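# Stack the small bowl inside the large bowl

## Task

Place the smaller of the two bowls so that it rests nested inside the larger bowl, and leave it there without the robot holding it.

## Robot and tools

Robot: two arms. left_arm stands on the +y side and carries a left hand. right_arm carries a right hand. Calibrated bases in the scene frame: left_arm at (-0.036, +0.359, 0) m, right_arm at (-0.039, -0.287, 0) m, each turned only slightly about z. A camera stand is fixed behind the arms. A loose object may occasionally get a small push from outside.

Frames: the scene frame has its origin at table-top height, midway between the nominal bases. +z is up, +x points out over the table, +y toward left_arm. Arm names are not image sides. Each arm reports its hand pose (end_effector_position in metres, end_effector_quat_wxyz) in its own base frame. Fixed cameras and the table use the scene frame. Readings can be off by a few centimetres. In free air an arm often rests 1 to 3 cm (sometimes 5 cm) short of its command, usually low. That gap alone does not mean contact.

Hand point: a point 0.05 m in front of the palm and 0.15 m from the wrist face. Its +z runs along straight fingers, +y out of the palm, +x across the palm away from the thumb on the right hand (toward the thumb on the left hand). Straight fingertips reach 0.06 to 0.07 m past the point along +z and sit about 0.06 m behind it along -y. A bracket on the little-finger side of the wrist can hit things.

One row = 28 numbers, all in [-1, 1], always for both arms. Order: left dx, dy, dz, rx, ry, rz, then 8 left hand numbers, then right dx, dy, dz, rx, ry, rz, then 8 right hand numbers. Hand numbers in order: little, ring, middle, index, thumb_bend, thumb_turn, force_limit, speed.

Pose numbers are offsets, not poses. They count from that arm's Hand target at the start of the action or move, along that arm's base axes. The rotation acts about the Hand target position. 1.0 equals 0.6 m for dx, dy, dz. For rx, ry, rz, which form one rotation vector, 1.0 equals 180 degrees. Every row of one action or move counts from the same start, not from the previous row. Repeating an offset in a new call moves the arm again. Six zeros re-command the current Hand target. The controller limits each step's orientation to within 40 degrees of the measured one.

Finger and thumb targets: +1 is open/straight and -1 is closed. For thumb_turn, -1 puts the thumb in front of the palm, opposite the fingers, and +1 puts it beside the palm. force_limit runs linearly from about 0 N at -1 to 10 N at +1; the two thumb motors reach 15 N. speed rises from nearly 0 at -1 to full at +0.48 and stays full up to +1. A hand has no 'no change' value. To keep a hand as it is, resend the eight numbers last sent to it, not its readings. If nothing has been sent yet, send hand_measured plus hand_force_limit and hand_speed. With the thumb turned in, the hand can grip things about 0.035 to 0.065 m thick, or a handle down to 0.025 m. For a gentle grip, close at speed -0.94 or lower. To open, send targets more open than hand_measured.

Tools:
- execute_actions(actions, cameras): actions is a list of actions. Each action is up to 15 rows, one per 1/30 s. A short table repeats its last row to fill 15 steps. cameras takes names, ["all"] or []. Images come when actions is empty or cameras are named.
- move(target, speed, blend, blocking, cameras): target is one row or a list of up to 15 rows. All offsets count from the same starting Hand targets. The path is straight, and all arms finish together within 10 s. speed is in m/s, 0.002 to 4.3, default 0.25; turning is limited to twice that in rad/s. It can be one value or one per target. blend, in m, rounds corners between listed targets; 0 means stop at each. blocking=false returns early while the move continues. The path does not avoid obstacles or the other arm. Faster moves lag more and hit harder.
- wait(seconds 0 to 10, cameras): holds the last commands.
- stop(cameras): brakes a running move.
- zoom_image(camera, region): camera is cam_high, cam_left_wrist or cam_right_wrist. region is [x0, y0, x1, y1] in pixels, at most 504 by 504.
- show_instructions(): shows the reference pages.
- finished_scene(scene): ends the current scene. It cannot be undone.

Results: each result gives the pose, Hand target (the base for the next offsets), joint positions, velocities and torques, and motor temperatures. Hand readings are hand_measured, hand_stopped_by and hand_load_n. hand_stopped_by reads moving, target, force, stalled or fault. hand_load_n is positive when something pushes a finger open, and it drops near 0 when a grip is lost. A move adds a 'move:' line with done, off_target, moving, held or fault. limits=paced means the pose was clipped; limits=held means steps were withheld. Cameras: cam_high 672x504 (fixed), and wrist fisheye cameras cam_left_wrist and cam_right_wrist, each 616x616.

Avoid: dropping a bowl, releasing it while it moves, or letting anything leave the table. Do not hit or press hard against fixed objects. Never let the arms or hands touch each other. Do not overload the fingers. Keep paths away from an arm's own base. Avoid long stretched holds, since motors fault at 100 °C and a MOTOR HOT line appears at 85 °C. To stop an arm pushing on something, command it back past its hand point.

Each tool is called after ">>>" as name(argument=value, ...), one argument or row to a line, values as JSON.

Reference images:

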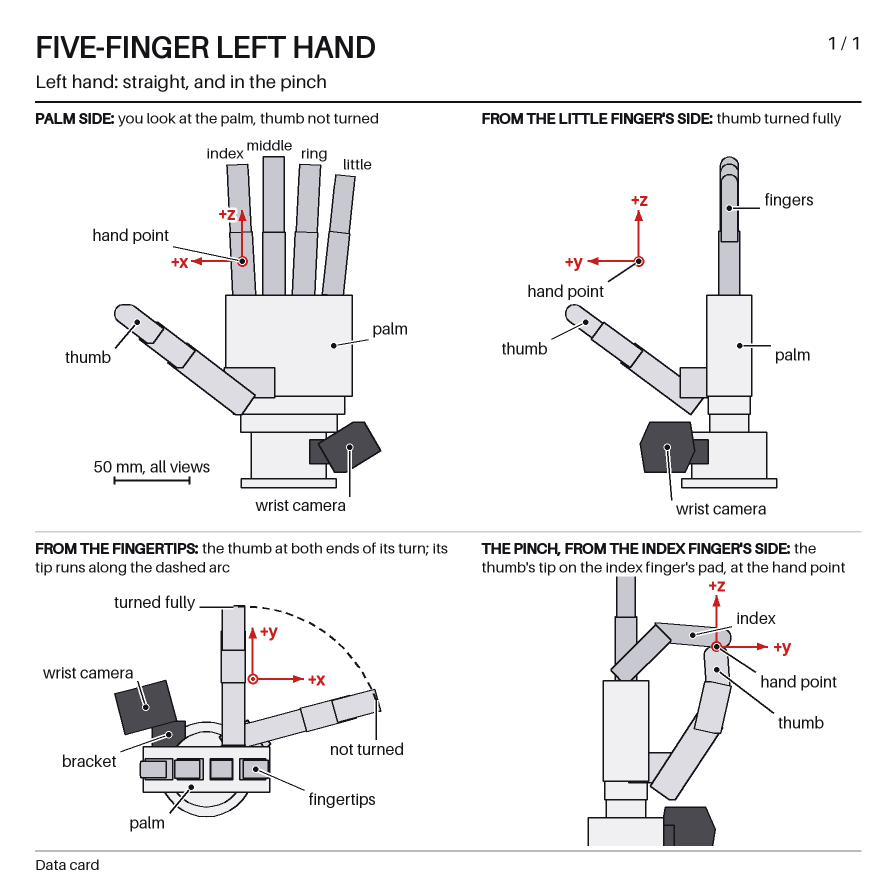

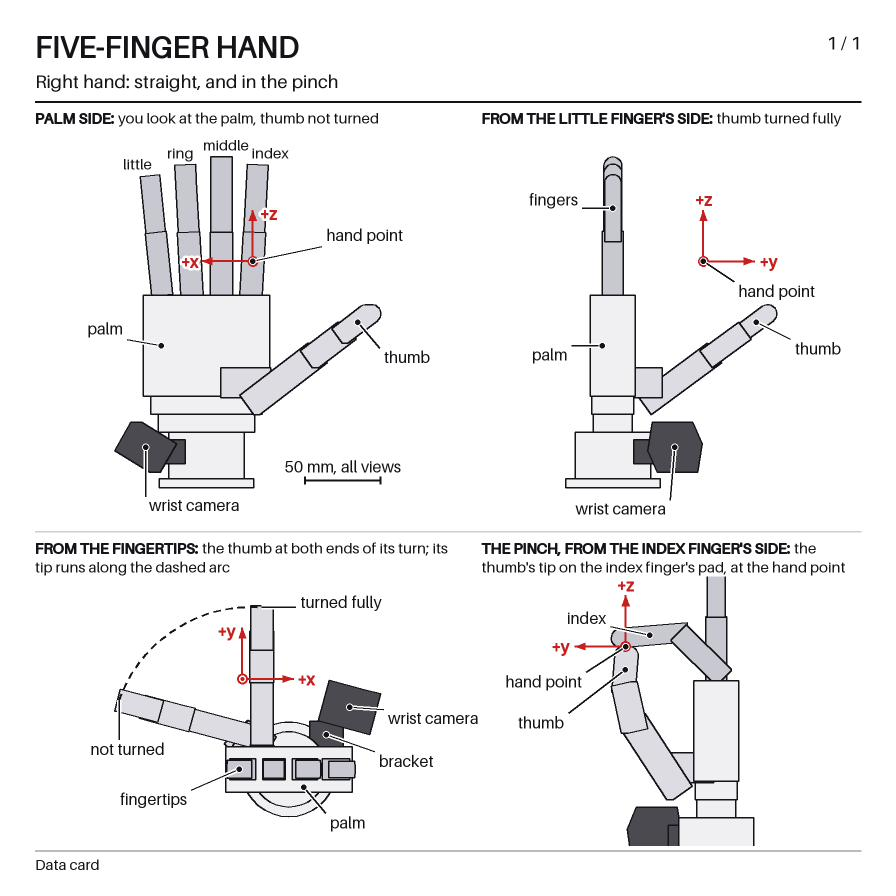

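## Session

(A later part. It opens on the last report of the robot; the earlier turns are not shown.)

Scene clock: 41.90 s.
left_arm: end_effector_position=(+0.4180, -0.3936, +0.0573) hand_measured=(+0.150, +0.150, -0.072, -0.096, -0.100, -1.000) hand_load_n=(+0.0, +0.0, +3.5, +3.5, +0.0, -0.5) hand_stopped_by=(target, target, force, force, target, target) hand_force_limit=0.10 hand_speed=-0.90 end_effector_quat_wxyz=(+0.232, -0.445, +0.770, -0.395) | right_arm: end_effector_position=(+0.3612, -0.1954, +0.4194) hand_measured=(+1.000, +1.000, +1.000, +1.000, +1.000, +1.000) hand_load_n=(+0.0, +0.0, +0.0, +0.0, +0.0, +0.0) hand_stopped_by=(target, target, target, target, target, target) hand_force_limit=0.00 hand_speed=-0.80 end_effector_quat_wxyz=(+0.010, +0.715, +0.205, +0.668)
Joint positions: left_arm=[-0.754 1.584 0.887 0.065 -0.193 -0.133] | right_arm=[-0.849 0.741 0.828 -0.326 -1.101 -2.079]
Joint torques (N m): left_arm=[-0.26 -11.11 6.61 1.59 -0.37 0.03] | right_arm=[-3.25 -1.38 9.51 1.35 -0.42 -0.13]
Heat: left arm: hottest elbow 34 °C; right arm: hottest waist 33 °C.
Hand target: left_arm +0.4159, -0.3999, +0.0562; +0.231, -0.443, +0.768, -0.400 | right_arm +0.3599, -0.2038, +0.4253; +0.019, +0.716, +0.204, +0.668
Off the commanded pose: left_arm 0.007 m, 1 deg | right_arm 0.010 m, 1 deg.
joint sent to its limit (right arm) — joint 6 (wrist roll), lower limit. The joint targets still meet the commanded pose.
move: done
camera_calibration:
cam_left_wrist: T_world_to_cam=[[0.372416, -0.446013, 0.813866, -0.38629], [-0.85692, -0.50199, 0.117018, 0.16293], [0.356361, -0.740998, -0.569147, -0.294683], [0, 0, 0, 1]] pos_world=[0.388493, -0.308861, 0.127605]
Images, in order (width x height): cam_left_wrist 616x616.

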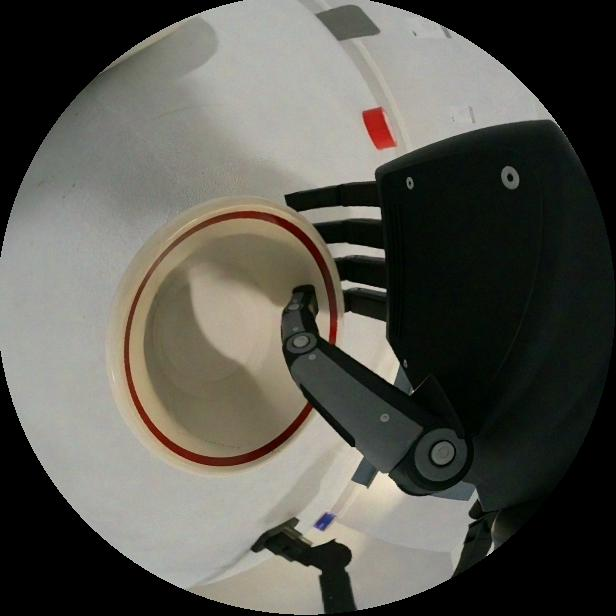

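>>> move(
  target=[0,0,0.067,0,0,0,0.15,0.15,-0.6,-0.6,-0.1,-1,0.1,-0.9,0,0,0,0,0,0,1,1,1,1,1,1,0,-0.8],
  speed=0.05,
  cameras=["cam_high","cam_left_wrist"],
)

>>> zoom_image(
  camera="cam_high",
  region=[230, 170, 330, 270],
)

Scene clock: 43.77 s.
left_arm: end_effector_position=(+0.4040, -0.3805, +0.0586) hand_measured=(+0.150, +0.150, -0.072, -0.096, -0.100, -1.000) hand_load_n=(+0.0, +0.0, +6.5, +6.0, +1.5, +0.0) hand_stopped_by=(target, target, force, force, target, target) hand_force_limit=0.10 hand_speed=-0.90 end_effector_quat_wxyz=(+0.223, -0.449, +0.784, -0.367) | right_arm: end_effector_position=(+0.3612, -0.1954, +0.4194) hand_measured=(+1.000, +1.000, +1.000, +1.000, +1.000, +1.000) hand_load_n=(+0.0, +0.0, +0.0, +0.0, +0.0, +0.0) hand_stopped_by=(target, target, target, target, target, target) hand_force_limit=0.00 hand_speed=-0.80 end_effector_quat_wxyz=(+0.010, +0.715, +0.205, +0.668)
Joint positions: left_arm=[-0.754 1.548 0.887 -0.038 -0.193 -0.134] | right_arm=[-0.849 0.741 0.828 -0.326 -1.101 -2.079]
Joint torques (N m): left_arm=[-0.67 -13.33 9.78 1.06 -0.32 0.02] | right_arm=[-3.19 -1.38 9.48 1.33 -0.42 -0.13]
Heat: left arm: hottest elbow 34 °C; right arm: hottest waist 33 °C.
Hand target: left_arm +0.4159, -0.3999, +0.0965; +0.231, -0.443, +0.768, -0.400 | right_arm +0.3599, -0.2038, +0.4253; +0.019, +0.716, +0.204, +0.668
Off the commanded pose: left_arm 0.044 m, 4 deg | right_arm 0.010 m, 1 deg.
joint sent to its limit (right arm) — joint 6 (wrist roll), lower limit. The joint targets still meet the commanded pose.
move: off_target (left_arm)
camera_calibration:
cam_left_wrist: T_world_to_cam=[[0.411316, -0.481497, 0.773938, -0.403191], [-0.850521, -0.508073, 0.135925, 0.1513], [0.327769, -0.714159, -0.618502, -0.254709], [0, 0, 0, 1]] pos_world=[0.378008, -0.299167, 0.133942]
Images, in order (width x height): cam_high 672x504, cam_left_wrist 616x616.

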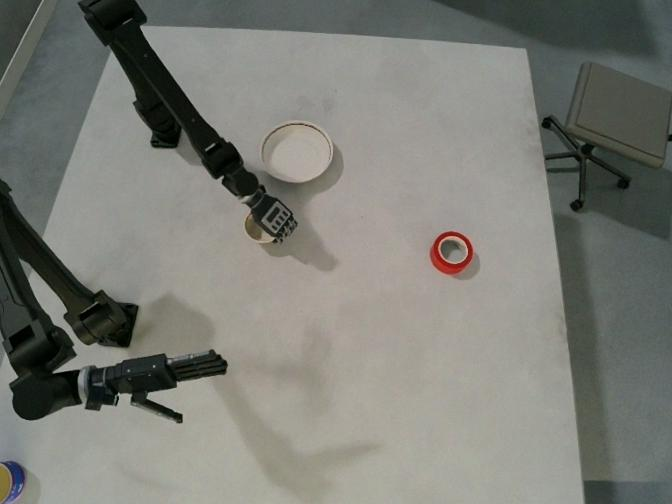

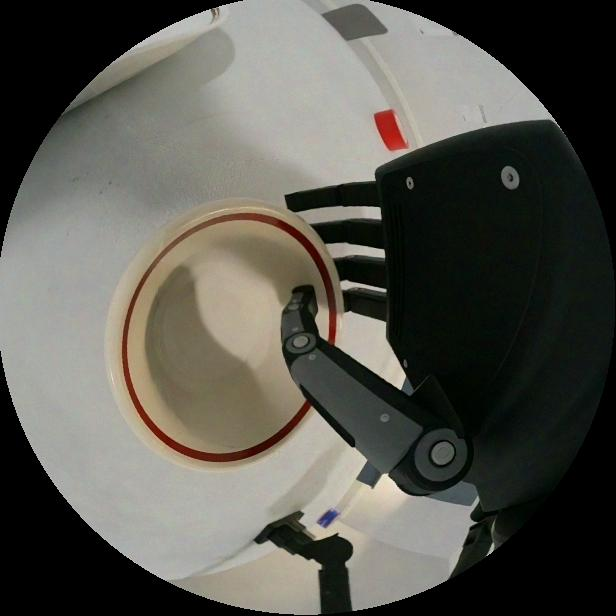

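Scaled by 5.040.

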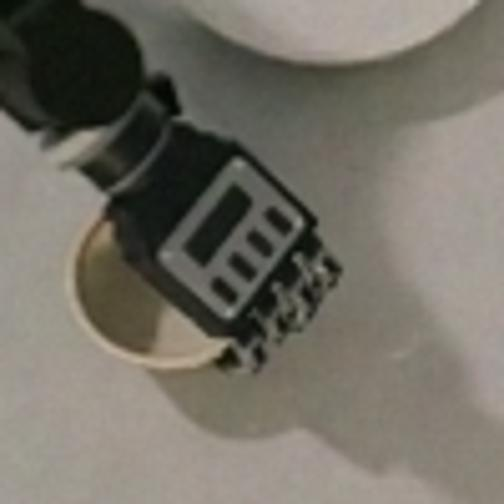

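>>> move(
  target=[0,0,0.05,0,0,0,0.15,0.15,-0.6,-0.6,-0.1,-1,0.1,-0.9,0,0,0,0,0,0,1,1,1,1,1,1,0,-0.8],
  speed=0.05,
  cameras=["cam_high","cam_left_wrist"],
)

>>> zoom_image(
  camera="cam_high",
  region=[230, 170, 330, 270],
)

Scene clock: 45.80 s.
left_arm: end_effector_position=(+0.3995, -0.3763, +0.0819) hand_measured=(+0.150, +0.150, -0.072, -0.096, -0.100, -1.000) hand_load_n=(+0.0, +0.0, +7.0, +6.0, +1.5, +0.0) hand_stopped_by=(target, target, force, force, target, target) hand_force_limit=0.10 hand_speed=-0.90 end_effector_quat_wxyz=(+0.222, -0.450, +0.786, -0.361) | right_arm: end_effector_position=(+0.3612, -0.1954, +0.4194) hand_measured=(+1.000, +1.000, +1.000, +1.000, +1.000, +1.000) hand_load_n=(+0.0, +0.0, +0.0, +0.0, +0.0, +0.0) hand_stopped_by=(target, target, target, target, target, target) hand_force_limit=0.00 hand_speed=-0.80 end_effector_quat_wxyz=(+0.010, +0.715, +0.205, +0.668)
Joint positions: left_arm=[-0.754 1.495 0.908 -0.125 -0.193 -0.134] | right_arm=[-0.849 0.741 0.828 -0.326 -1.101 -2.079]
Joint torques (N m): left_arm=[-0.56 -12.69 11.41 1.09 -0.34 0.04] | right_arm=[-3.19 -1.38 9.5 1.35 -0.42 -0.13]
Heat: left arm: hottest elbow 35 °C; right arm: hottest waist 33 °C.
Hand target: left_arm +0.4159, -0.3999, +0.1264; +0.231, -0.443, +0.768, -0.400 | right_arm +0.3599, -0.2038, +0.4253; +0.019, +0.716, +0.204, +0.668
Off the commanded pose: left_arm 0.053 m, 5 deg | right_arm 0.010 m, 1 deg.
joint sent to its limit (right arm) — joint 6 (wrist roll), lower limit. The joint targets still meet the commanded pose.
move: off_target (left_arm)
camera_calibration:
cam_left_wrist: T_world_to_cam=[[0.418545, -0.488312, 0.765749, -0.422009], [-0.849218, -0.509314, 0.139382, 0.145267], [0.321945, -0.708626, -0.627854, -0.23059], [0, 0, 0, 1]] pos_world=[0.37423, -0.295487, 0.158129]
Images, in order (width x height): cam_high 672x504, cam_left_wrist 616x616.

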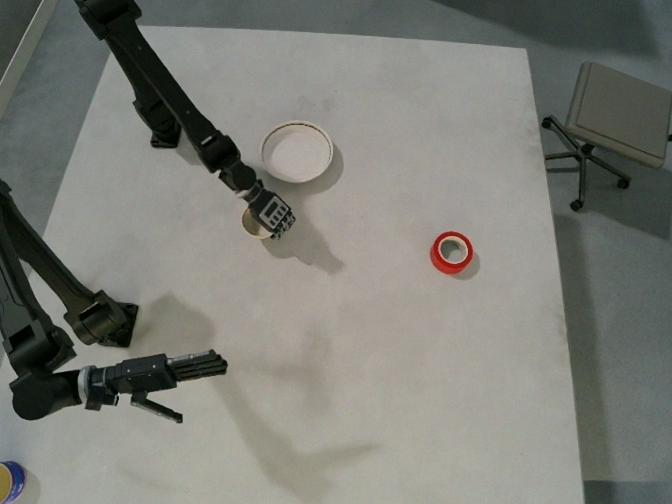

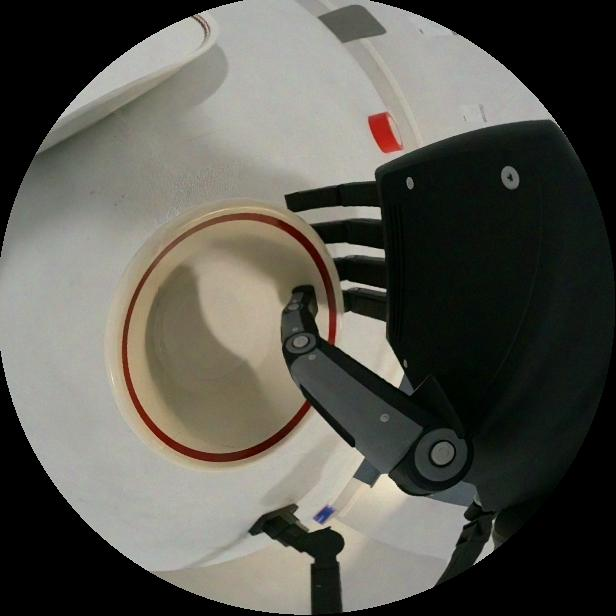

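Scaled by 5.040.

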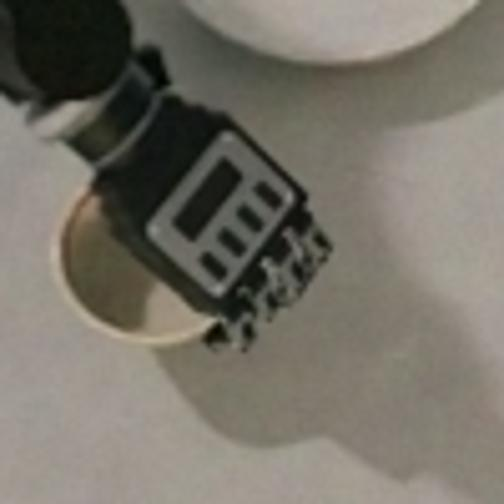

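>>> move(
  target=[0,0,0.1,0,0,0,0.15,0.15,-0.6,-0.6,-0.1,-1,0.1,-0.9,0,0,0,0,0,0,1,1,1,1,1,1,0,-0.8],
  speed=0.06,
  cameras=["cam_high","cam_left_wrist"],
)

Scene clock: 51.97 s.
left_arm: end_effector_position=(+0.4016, -0.3783, +0.1376) hand_measured=(+0.150, +0.150, -0.072, -0.096, -0.100, -1.000) hand_load_n=(+0.0, +0.0, +6.5, +6.0, +1.5, +0.0) hand_stopped_by=(target, target, force, force, target, target) hand_force_limit=0.10 hand_speed=-0.90 end_effector_quat_wxyz=(+0.221, -0.450, +0.787, -0.359) | right_arm: end_effector_position=(+0.3612, -0.1954, +0.4194) hand_measured=(+1.000, +1.000, +1.000, +1.000, +1.000, +1.000) hand_load_n=(+0.0, +0.0, +0.0, +0.0, +0.0, +0.0) hand_stopped_by=(target, target, target, target, target, target) hand_force_limit=0.00 hand_speed=-0.80 end_effector_quat_wxyz=(+0.010, +0.715, +0.205, +0.668)
Joint positions: left_arm=[-0.754 1.427 1.003 -0.293 -0.193 -0.134] | right_arm=[-0.849 0.741 0.828 -0.326 -1.101 -2.079]
Joint torques (N m): left_arm=[-0.5 -12.51 12.37 1.16 -0.34 0.02] | right_arm=[-3.19 -1.38 9.5 1.36 -0.42 -0.14]
Heat: left arm: hottest elbow 36 °C; right arm: hottest waist 33 °C.
Hand target: left_arm +0.4160, -0.4000, +0.1866; +0.231, -0.443, +0.768, -0.400 | right_arm +0.3599, -0.2038, +0.4253; +0.019, +0.716, +0.204, +0.668
Off the commanded pose: left_arm 0.055 m, 5 deg | right_arm 0.010 m, 1 deg.
joint sent to its limit (right arm) — joint 6 (wrist roll), lower limit. The joint targets still meet the commanded pose.
move: off_target (left_arm)
camera_calibration:
cam_left_wrist: T_world_to_cam=[[0.420876, -0.49052, 0.763055, -0.467965], [-0.848814, -0.509669, 0.140543, 0.137777], [0.319967, -0.706843, -0.630868, -0.195755], [0, 0, 0, 1]] pos_world=[0.376537, -0.297694, 0.214224]
Images, in order (width x height): cam_high 672x504, cam_left_wrist 616x616.

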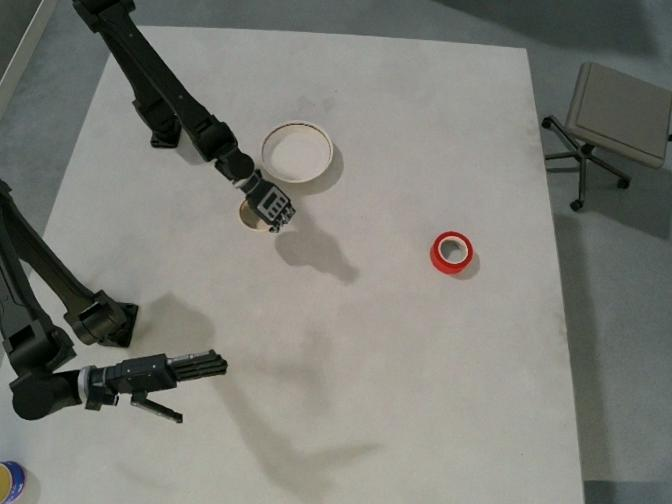

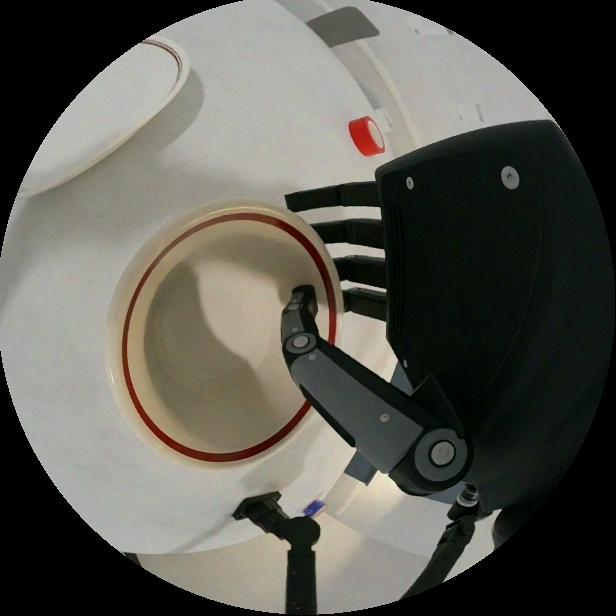

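>>> move(
  target=[0.1382,0.4517,0.0373,-0.0139,-0.0241,0,0.15,0.15,-0.6,-0.6,-0.1,-1,0.1,-0.9,0,0,0,0,0,0,1,1,1,1,1,1,0,-0.8],
  speed=0.1,
  cameras=["cam_high","cam_left_wrist"],
)

>>> zoom_image(
  camera="cam_high",
  region=[230, 90, 350, 210],
)

Scene clock: 56.33 s.
left_arm: end_effector_position=(+0.4868, -0.1306, +0.1839) hand_measured=(+0.150, +0.150, -0.072, -0.096, -0.100, -1.000) hand_load_n=(+0.0, +0.0, +7.0, +5.5, +1.5, +0.0) hand_stopped_by=(target, target, force, force, target, target) hand_force_limit=0.10 hand_speed=-0.90 end_effector_quat_wxyz=(+0.231, -0.444, +0.758, -0.419) | right_arm: end_effector_position=(+0.3612, -0.1954, +0.4194) hand_measured=(+1.000, +1.000, +1.000, +1.000, +1.000, +1.000) hand_load_n=(+0.0, +0.0, +0.0, +0.0, +0.0, +0.0) hand_stopped_by=(target, target, target, target, target, target) hand_force_limit=0.00 hand_speed=-0.80 end_effector_quat_wxyz=(+0.010, +0.715, +0.205, +0.668)
Joint positions: left_arm=[-0.09 1.266 0.919 -0.275 0.372 0.229] | right_arm=[-0.849 0.741 0.828 -0.326 -1.101 -2.079]
Joint torques (N m): left_arm=[1.14 -9.52 10.32 1.39 0.34 0.12] | right_arm=[-3.19 -1.38 9.5 1.35 -0.42 -0.13]
Heat: left arm: hottest elbow 36 °C; right arm: hottest elbow 34 °C.
Hand target: left_arm +0.4990, -0.1289, +0.2090; +0.250, -0.433, +0.750, -0.433 | right_arm +0.3599, -0.2038, +0.4253; +0.019, +0.716, +0.204, +0.668
Off the commanded pose: left_arm 0.028 m, 3 deg | right_arm 0.010 m, 1 deg.
joint sent to its limit (right arm) — joint 6 (wrist roll), lower limit. The joint targets still meet the commanded pose.
move: off_target (left_arm)
camera_calibration:
cam_left_wrist: T_world_to_cam=[[0.349834, -0.408607, 0.843005, -0.387075], [-0.861683, -0.493438, 0.118414, 0.342213], [0.367585, -0.767828, -0.524711, -0.0694852], [0, 0, 0, 1]] pos_world=[0.455833, -0.0426532, 0.249323]
Images, in order (width x height): cam_high 672x504, cam_left_wrist 616x616.

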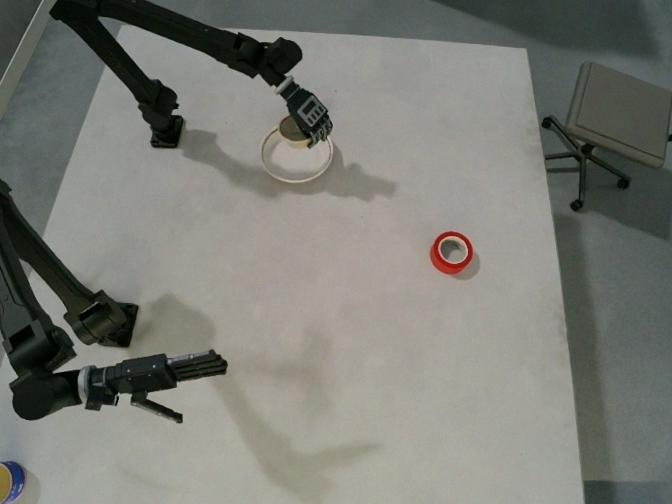

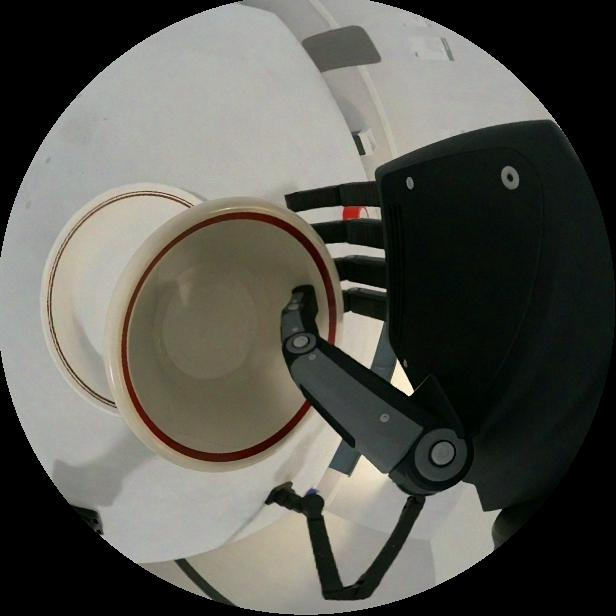

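Scaled by 4.200.

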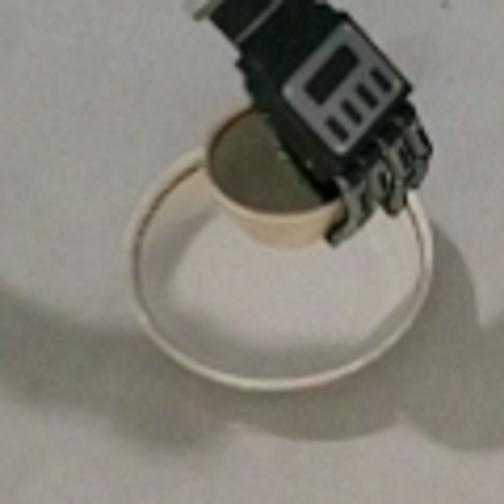

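>>> zoom_image(
  camera="cam_left_wrist",
  region=[30, 170, 280, 420],
)

Scaled by 2.016 from the camera's 616x616 image, which has a finer 880x880 frame.

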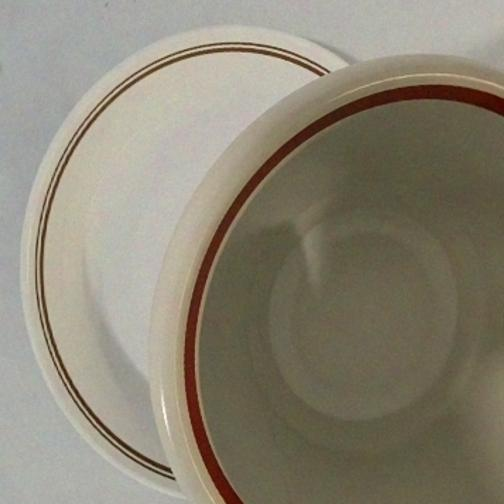

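>>> move(
  target=[-0.0255,0.031,-0.0983,0,0,0,0.15,0.15,-0.6,-0.6,-0.1,-1,0.1,-0.9,0,0,0,0,0,0,1,1,1,1,1,1,0,-0.8],
  speed=0.08,
  cameras=["cam_high","cam_left_wrist"],
)

>>> zoom_image(
  camera="cam_high",
  region=[230, 90, 350, 210],
)

>>> zoom_image(
  camera="cam_left_wrist",
  region=[10, 150, 360, 500],
)

Scene clock: 60.23 s.
left_arm: end_effector_position=(+0.4736, -0.1139, +0.1368) hand_measured=(+0.150, +0.150, -0.072, -0.096, -0.100, -1.000) hand_load_n=(+0.0, +0.0, +7.0, +5.5, +2.0, -0.5) hand_stopped_by=(target, target, force, force, target, target) hand_force_limit=0.10 hand_speed=-0.90 end_effector_quat_wxyz=(+0.234, -0.440, +0.757, -0.423) | right_arm: end_effector_position=(+0.3612, -0.1954, +0.4194) hand_measured=(+1.000, +1.000, +1.000, +1.000, +1.000, +1.000) hand_load_n=(+0.0, +0.0, +0.0, +0.0, +0.0, +0.0) hand_stopped_by=(target, target, target, target, target, target) hand_force_limit=0.00 hand_speed=-0.80 end_effector_quat_wxyz=(+0.010, +0.715, +0.205, +0.668)
Joint positions: left_arm=[-0.048 1.282 0.794 -0.133 0.41 0.256] | right_arm=[-0.849 0.741 0.828 -0.326 -1.101 -2.079]
Joint torques (N m): left_arm=[1.26 -8.29 8.42 1.99 0.39 0.11] | right_arm=[-3.19 -1.44 9.51 1.35 -0.42 -0.13]
Heat: left arm: hottest elbow 36 °C; right arm: hottest elbow 34 °C.
Hand target: left_arm +0.4836, -0.1102, +0.1499; +0.250, -0.433, +0.750, -0.433 | right_arm +0.3599, -0.2038, +0.4253; +0.019, +0.716, +0.204, +0.668
Off the commanded pose: left_arm 0.017 m, 3 deg | right_arm 0.010 m, 1 deg.
joint sent to its limit (right arm) — joint 6 (wrist roll), lower limit. The joint targets still meet the commanded pose.
move: off_target (left_arm)
camera_calibration:
cam_left_wrist: T_world_to_cam=[[0.339082, -0.407975, 0.847691, -0.331378], [-0.864534, -0.490438, 0.109782, 0.347537], [0.370952, -0.770082, -0.519006, -0.0792178], [0, 0, 0, 1]] pos_world=[0.442207, -0.0257527, 0.201638]
Images, in order (width x height): cam_high 672x504, cam_left_wrist 616x616.

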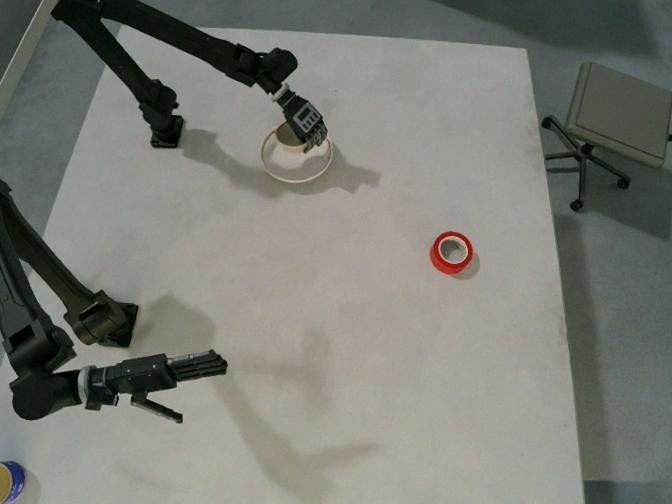

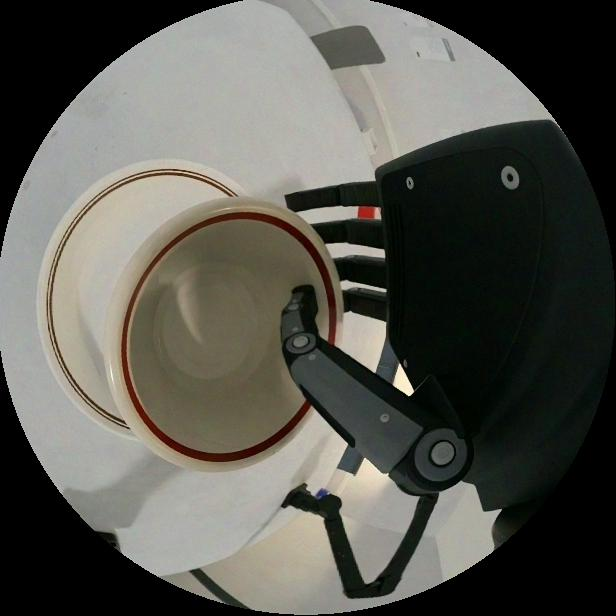

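Scaled by 4.200.

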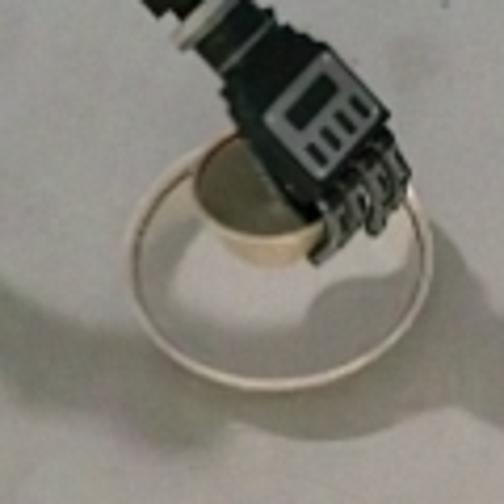

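Scaled by 1.440 from the camera's 616x616 image, which has a finer 880x880 frame.

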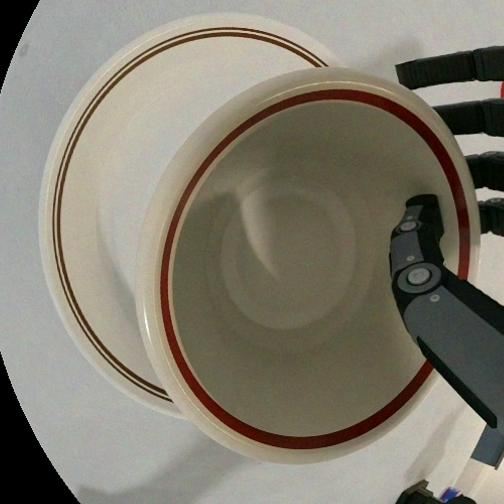

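>>> move(
  target=[-0.005,0.0067,-0.06,0,0,0,0.15,0.15,-0.6,-0.6,-0.1,-1,0.1,-0.9,0,0,0,0,0,0,1,1,1,1,1,1,0,-0.8],
  speed=0.06,
  cameras=["cam_high","cam_left_wrist"],
)

>>> zoom_image(
  camera="cam_high",
  region=[240, 100, 350, 210],
)

>>> zoom_image(
  camera="cam_left_wrist",
  region=[10, 150, 360, 500],
)

Scene clock: 64.07 s.
left_arm: end_effector_position=(+0.4705, -0.1104, +0.1021) hand_measured=(+0.150, +0.150, -0.072, -0.096, -0.100, -1.000) hand_load_n=(+0.0, +0.0, +7.0, +5.0, +1.5, +0.0) hand_stopped_by=(target, target, force, force, target, target) hand_force_limit=0.10 hand_speed=-0.90 end_effector_quat_wxyz=(+0.234, -0.440, +0.757, -0.423) | right_arm: end_effector_position=(+0.3612, -0.1954, +0.4194) hand_measured=(+1.000, +1.000, +1.000, +1.000, +1.000, +1.000) hand_load_n=(+0.0, +0.0, +0.0, +0.0, +0.0, +0.0) hand_stopped_by=(target, target, target, target, target, target) hand_force_limit=0.00 hand_speed=-0.80 end_effector_quat_wxyz=(+0.010, +0.715, +0.205, +0.668)
Joint positions: left_arm=[-0.038 1.33 0.731 -0.022 0.419 0.263] | right_arm=[-0.849 0.741 0.828 -0.326 -1.101 -2.079]
Joint torques (N m): left_arm=[1.26 -8.7 7.79 1.89 0.37 0.11] | right_arm=[-3.19 -1.38 9.5 1.36 -0.41 -0.13]
Heat: left arm: hottest elbow 36 °C; right arm: hottest elbow 34 °C.
Hand target: left_arm +0.4806, -0.1063, +0.1139; +0.250, -0.433, +0.750, -0.433 | right_arm +0.3599, -0.2038, +0.4253; +0.019, +0.716, +0.204, +0.668
Off the commanded pose: left_arm 0.016 m, 2 deg | right_arm 0.010 m, 1 deg.
joint sent to its limit (right arm) — joint 6 (wrist roll), lower limit. The joint targets still meet the commanded pose.
move: off_target (left_arm)
camera_calibration:
cam_left_wrist: T_world_to_cam=[[0.336775, -0.407957, 0.848618, -0.298545], [-0.865308, -0.489444, 0.108107, 0.351117], [0.371248, -0.770724, -0.517841, -0.0935637], [0, 0, 0, 1]] pos_world=[0.439102, -0.0220532, 0.166941]
Images, in order (width x height): cam_high 672x504, cam_left_wrist 616x616.

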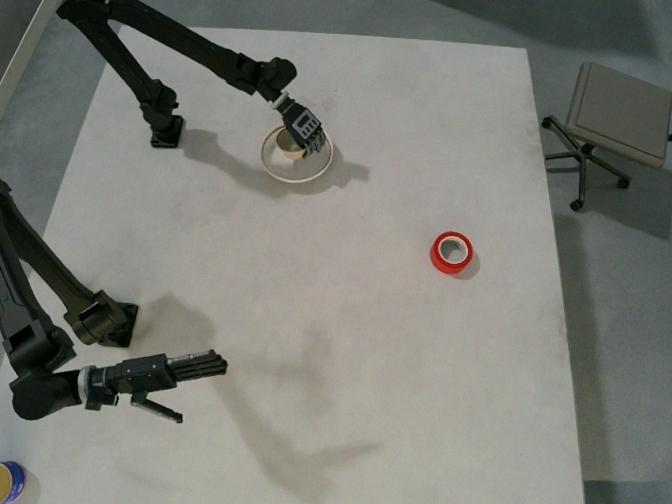

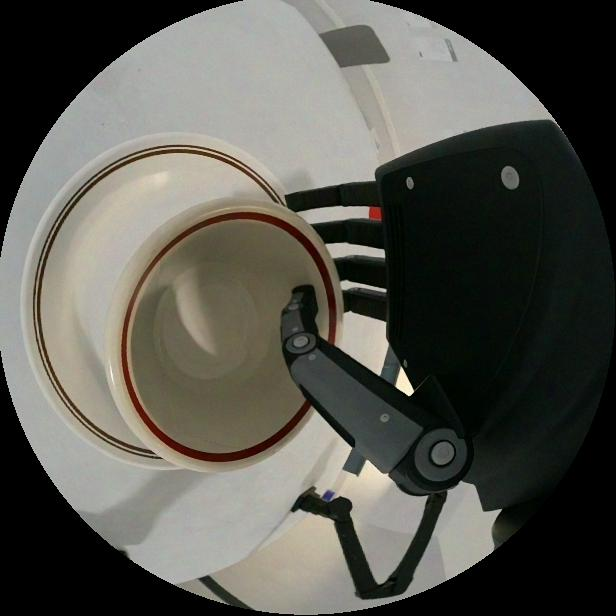

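Scaled by 4.582.

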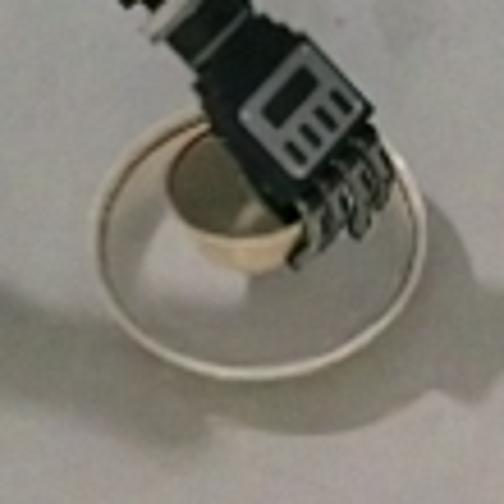

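Scaled by 1.440 from the camera's 616x616 image, which has a finer 880x880 frame.

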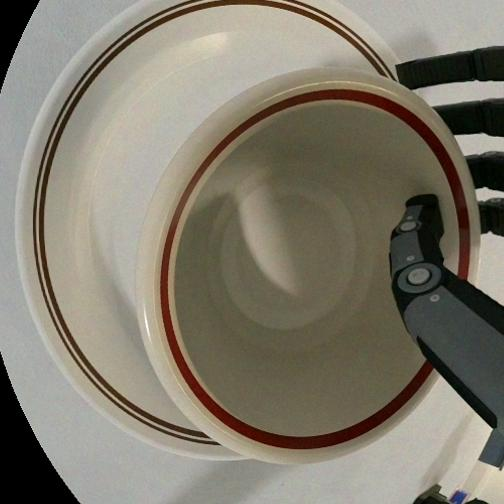

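>>> move(
  target=[0,-0.01,-0.015,0.0145,0.024,0,0.15,0.15,-0.6,-0.6,-0.1,-1,0.1,-0.9,0,0,0,0,0,0,1,1,1,1,1,1,0,-0.8],
  speed=0.06,
  cameras=["cam_high","cam_left_wrist"],
)

>>> zoom_image(
  camera="cam_high",
  region=[240, 100, 350, 210],
)

Scene clock: 70.67 s.
left_arm: end_effector_position=(+0.4549, -0.1062, +0.0767) hand_measured=(+0.150, +0.150, -0.072, -0.096, -0.100, -1.000) hand_load_n=(+0.5, +0.0, +7.0, +5.0, +2.0, +0.0) hand_stopped_by=(target, target, force, force, target, target) hand_force_limit=0.10 hand_speed=-0.90 end_effector_quat_wxyz=(+0.209, -0.460, +0.773, -0.384) | right_arm: end_effector_position=(+0.3612, -0.1954, +0.4194) hand_measured=(+1.000, +1.000, +1.000, +1.000, +1.000, +1.000) hand_load_n=(+0.0, +0.5, +0.0, +0.0, +0.0, +0.0) hand_stopped_by=(target, target, target, target, target, target) hand_force_limit=0.00 hand_speed=-0.80 end_effector_quat_wxyz=(+0.010, +0.715, +0.205, +0.668)
Joint positions: left_arm=[-0.048 1.353 0.731 -0.104 0.377 0.278] | right_arm=[-0.849 0.741 0.828 -0.326 -1.101 -2.079]
Joint torques (N m): left_arm=[-0.67 -8.41 11.14 0.88 0.05 0.09] | right_arm=[-3.25 -1.38 9.48 1.35 -0.42 -0.14]
Heat: left arm: hottest elbow 36 °C; right arm: hottest elbow 35 °C.
Hand target: left_arm +0.4807, -0.1122, +0.1049; +0.231, -0.443, +0.769, -0.399 | right_arm +0.3599, -0.2038, +0.4253; +0.019, +0.716, +0.204, +0.668
Off the commanded pose: left_arm 0.039 m, 4 deg | right_arm 0.010 m, 1 deg.
joint sent to its limit (right arm) — joint 6 (wrist roll), lower limit. The joint targets still meet the commanded pose.
move: off_target (left_arm)
camera_calibration:
cam_left_wrist: T_world_to_cam=[[0.422713, -0.436861, 0.794019, -0.307988], [-0.844703, -0.50733, 0.170568, 0.326368], [0.328315, -0.742812, -0.583472, -0.0702179], [0, 0, 0, 1]] pos_world=[0.428928, -0.0211309, 0.147911]
Images, in order (width x height): cam_high 672x504, cam_left_wrist 616x616.

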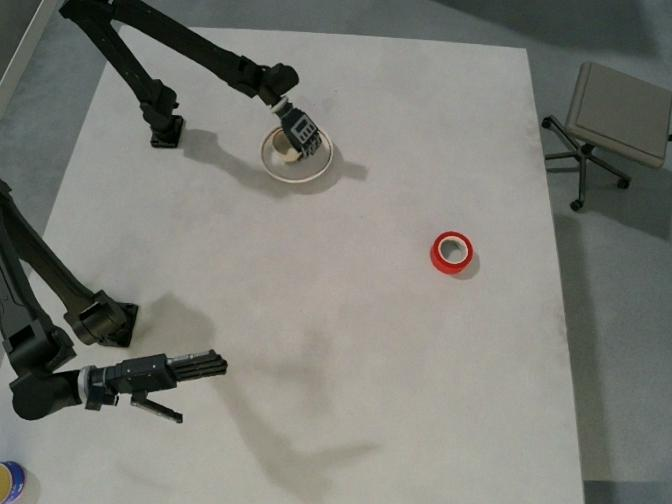

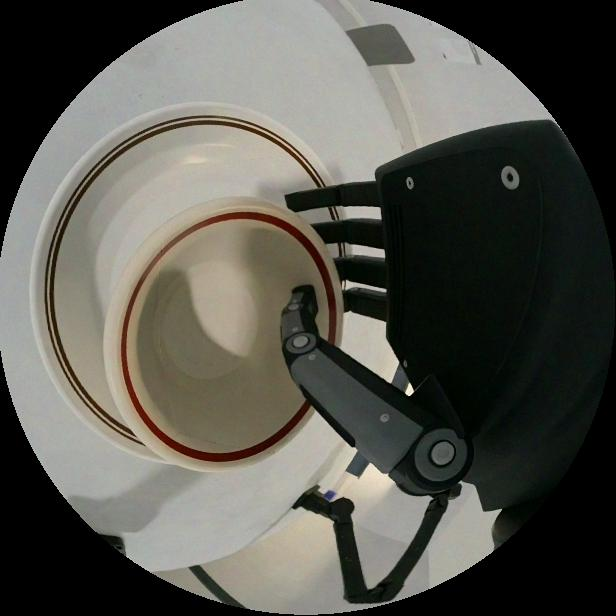

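Scaled by 4.582.

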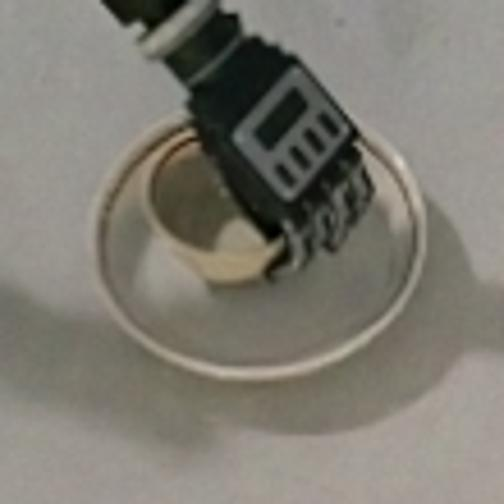

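>>> move(
  target=[0,-0.0047,-0.02,0,0,0,0.15,0.15,-0.6,-0.6,-0.1,-1,0.1,-0.9,0,0,0,0,0,0,1,1,1,1,1,1,0,-0.8],
  speed=0.04,
  cameras=["cam_high","cam_left_wrist"],
)

>>> zoom_image(
  camera="cam_high",
  region=[240, 100, 350, 210],
)

Scene clock: 72.67 s.
left_arm: end_effector_position=(+0.4571, -0.1083, +0.0696) hand_measured=(+0.150, +0.150, -0.072, -0.096, -0.100, -1.000) hand_load_n=(+0.0, +0.0, +7.0, +5.5, +1.5, +0.0) hand_stopped_by=(target, target, force, force, target, target) hand_force_limit=0.10 hand_speed=-0.90 end_effector_quat_wxyz=(+0.208, -0.459, +0.775, -0.382) | right_arm: end_effector_position=(+0.3612, -0.1954, +0.4194) hand_measured=(+1.000, +1.000, +1.000, +1.000, +1.000, +1.000) hand_load_n=(+0.0, +0.0, +0.0, +0.0, +0.0, +0.0) hand_stopped_by=(target, target, target, target, target, target) hand_force_limit=0.00 hand_speed=-0.80 end_effector_quat_wxyz=(+0.010, +0.715, +0.205, +0.668)
Joint positions: left_arm=[-0.055 1.374 0.731 -0.087 0.371 0.278] | right_arm=[-0.849 0.741 0.828 -0.326 -1.101 -2.079]
Joint torques (N m): left_arm=[-0.56 -8.59 9.84 1.72 0.03 0.07] | right_arm=[-3.19 -1.38 9.5 1.35 -0.42 -0.13]
Heat: left arm: hottest elbow 37 °C; right arm: hottest elbow 35 °C.
Hand target: left_arm +0.4806, -0.1150, +0.0930; +0.231, -0.443, +0.769, -0.399 | right_arm +0.3599, -0.2038, +0.4253; +0.019, +0.716, +0.204, +0.668
Off the commanded pose: left_arm 0.034 m, 4 deg | right_arm 0.010 m, 1 deg.
joint sent to its limit (right arm) — joint 6 (wrist roll), lower limit. The joint targets still meet the commanded pose.
move: off_target (left_arm)
camera_calibration:
cam_left_wrist: T_world_to_cam=[[0.424271, -0.441221, 0.79077, -0.30526], [-0.8455, -0.505692, 0.171477, 0.328812], [0.324227, -0.741349, -0.587603, -0.0743711], [0, 0, 0, 1]] pos_world=[0.431637, -0.0235447, 0.141306]
Images, in order (width x height): cam_high 672x504, cam_left_wrist 616x616.

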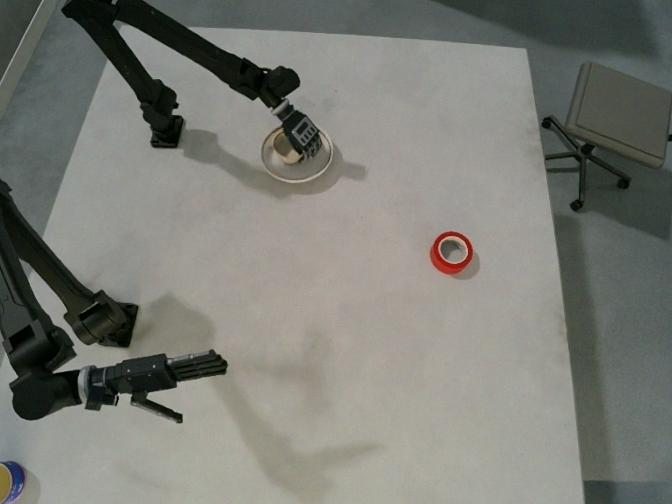

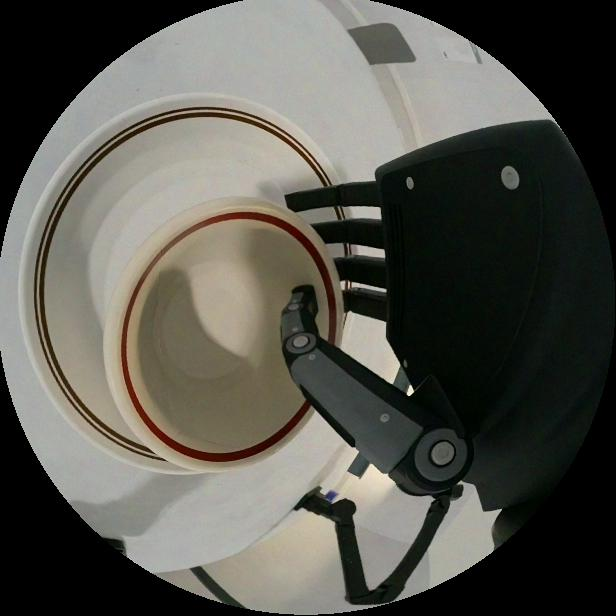

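Scaled by 4.582.

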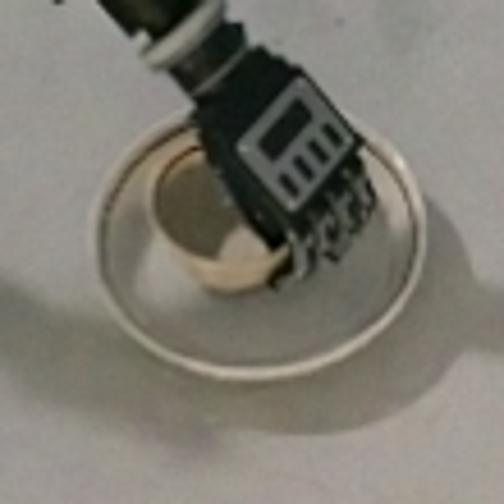

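>>> move(
  target=[0.022,-0.013,0,0,0,0,0.15,0.15,-0.6,-0.6,-0.1,-1,0.1,-0.9,0,0,0,0,0,0,1,1,1,1,1,1,0,-0.8],
  speed=0.04,
  cameras=["cam_high","cam_left_wrist"],
)

>>> zoom_image(
  camera="cam_high",
  region=[240, 100, 350, 210],
)

Scene clock: 74.27 s.
left_arm: end_effector_position=(+0.4631, -0.1146, +0.0641) hand_measured=(+0.150, +0.150, -0.072, -0.096, -0.100, -1.000) hand_load_n=(+0.0, +0.0, +6.0, +5.0, +1.5, +0.0) hand_stopped_by=(target, target, force, force, target, target) hand_force_limit=0.10 hand_speed=-0.90 end_effector_quat_wxyz=(+0.206, -0.457, +0.778, -0.378) | right_arm: end_effector_position=(+0.3612, -0.1954, +0.4194) hand_measured=(+1.000, +1.000, +1.000, +1.000, +1.000, +1.000) hand_load_n=(+0.0, +0.0, +0.0, +0.0, +0.0, +0.0) hand_stopped_by=(target, target, target, target, target, target) hand_force_limit=0.00 hand_speed=-0.80 end_effector_quat_wxyz=(+0.010, +0.715, +0.205, +0.668)
Joint positions: left_arm=[-0.072 1.404 0.749 -0.082 0.358 0.277] | right_arm=[-0.849 0.741 0.828 -0.326 -1.101 -2.079]
Joint torques (N m): left_arm=[-0.56 -9.17 10.95 1.74 0.04 -0.04] | right_arm=[-3.19 -1.38 9.5 1.35 -0.42 -0.13]
Heat: left arm: hottest elbow 37 °C; right arm: hottest elbow 35 °C.
Hand target: left_arm +0.4938, -0.1230, +0.0930; +0.231, -0.443, +0.769, -0.399 | right_arm +0.3599, -0.2038, +0.4253; +0.019, +0.716, +0.204, +0.668
Off the commanded pose: left_arm 0.043 m, 4 deg | right_arm 0.010 m, 1 deg.
joint sent to its limit (right arm) — joint 6 (wrist roll), lower limit. The joint targets still meet the commanded pose.
move: off_target (left_arm)
camera_calibration:
cam_left_wrist: T_world_to_cam=[[0.427915, -0.450131, 0.783755, -0.308348], [-0.847279, -0.501675, 0.174473, 0.332696], [0.314654, -0.738719, -0.59606, -0.0788959], [0, 0, 0, 1]] pos_world=[0.438658, -0.0301733, 0.136596]
Images, in order (width x height): cam_high 672x504, cam_left_wrist 616x616.

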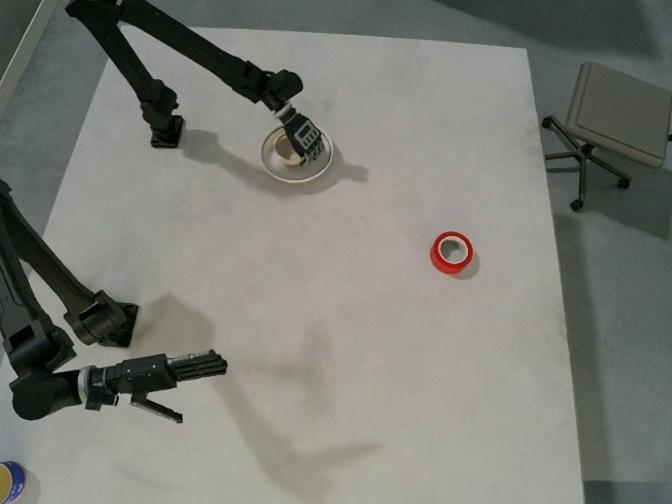

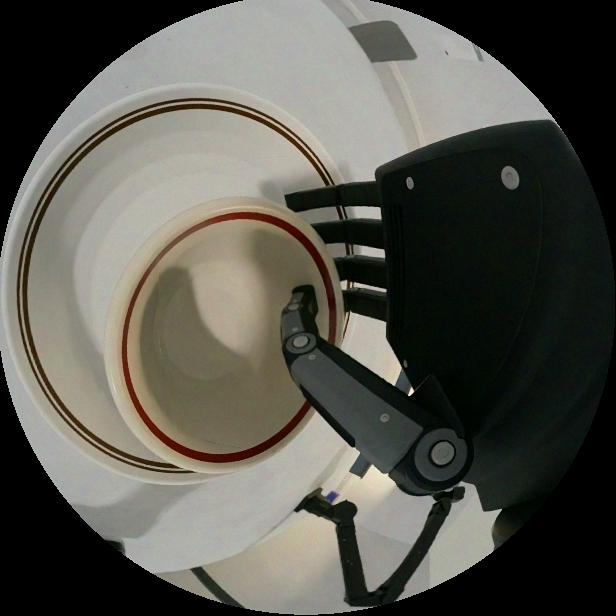

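Scaled by 4.582.

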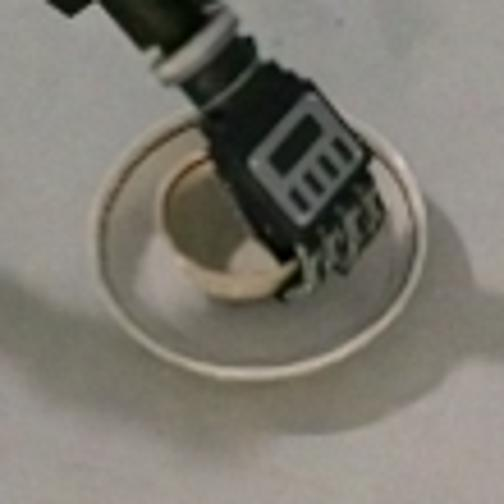

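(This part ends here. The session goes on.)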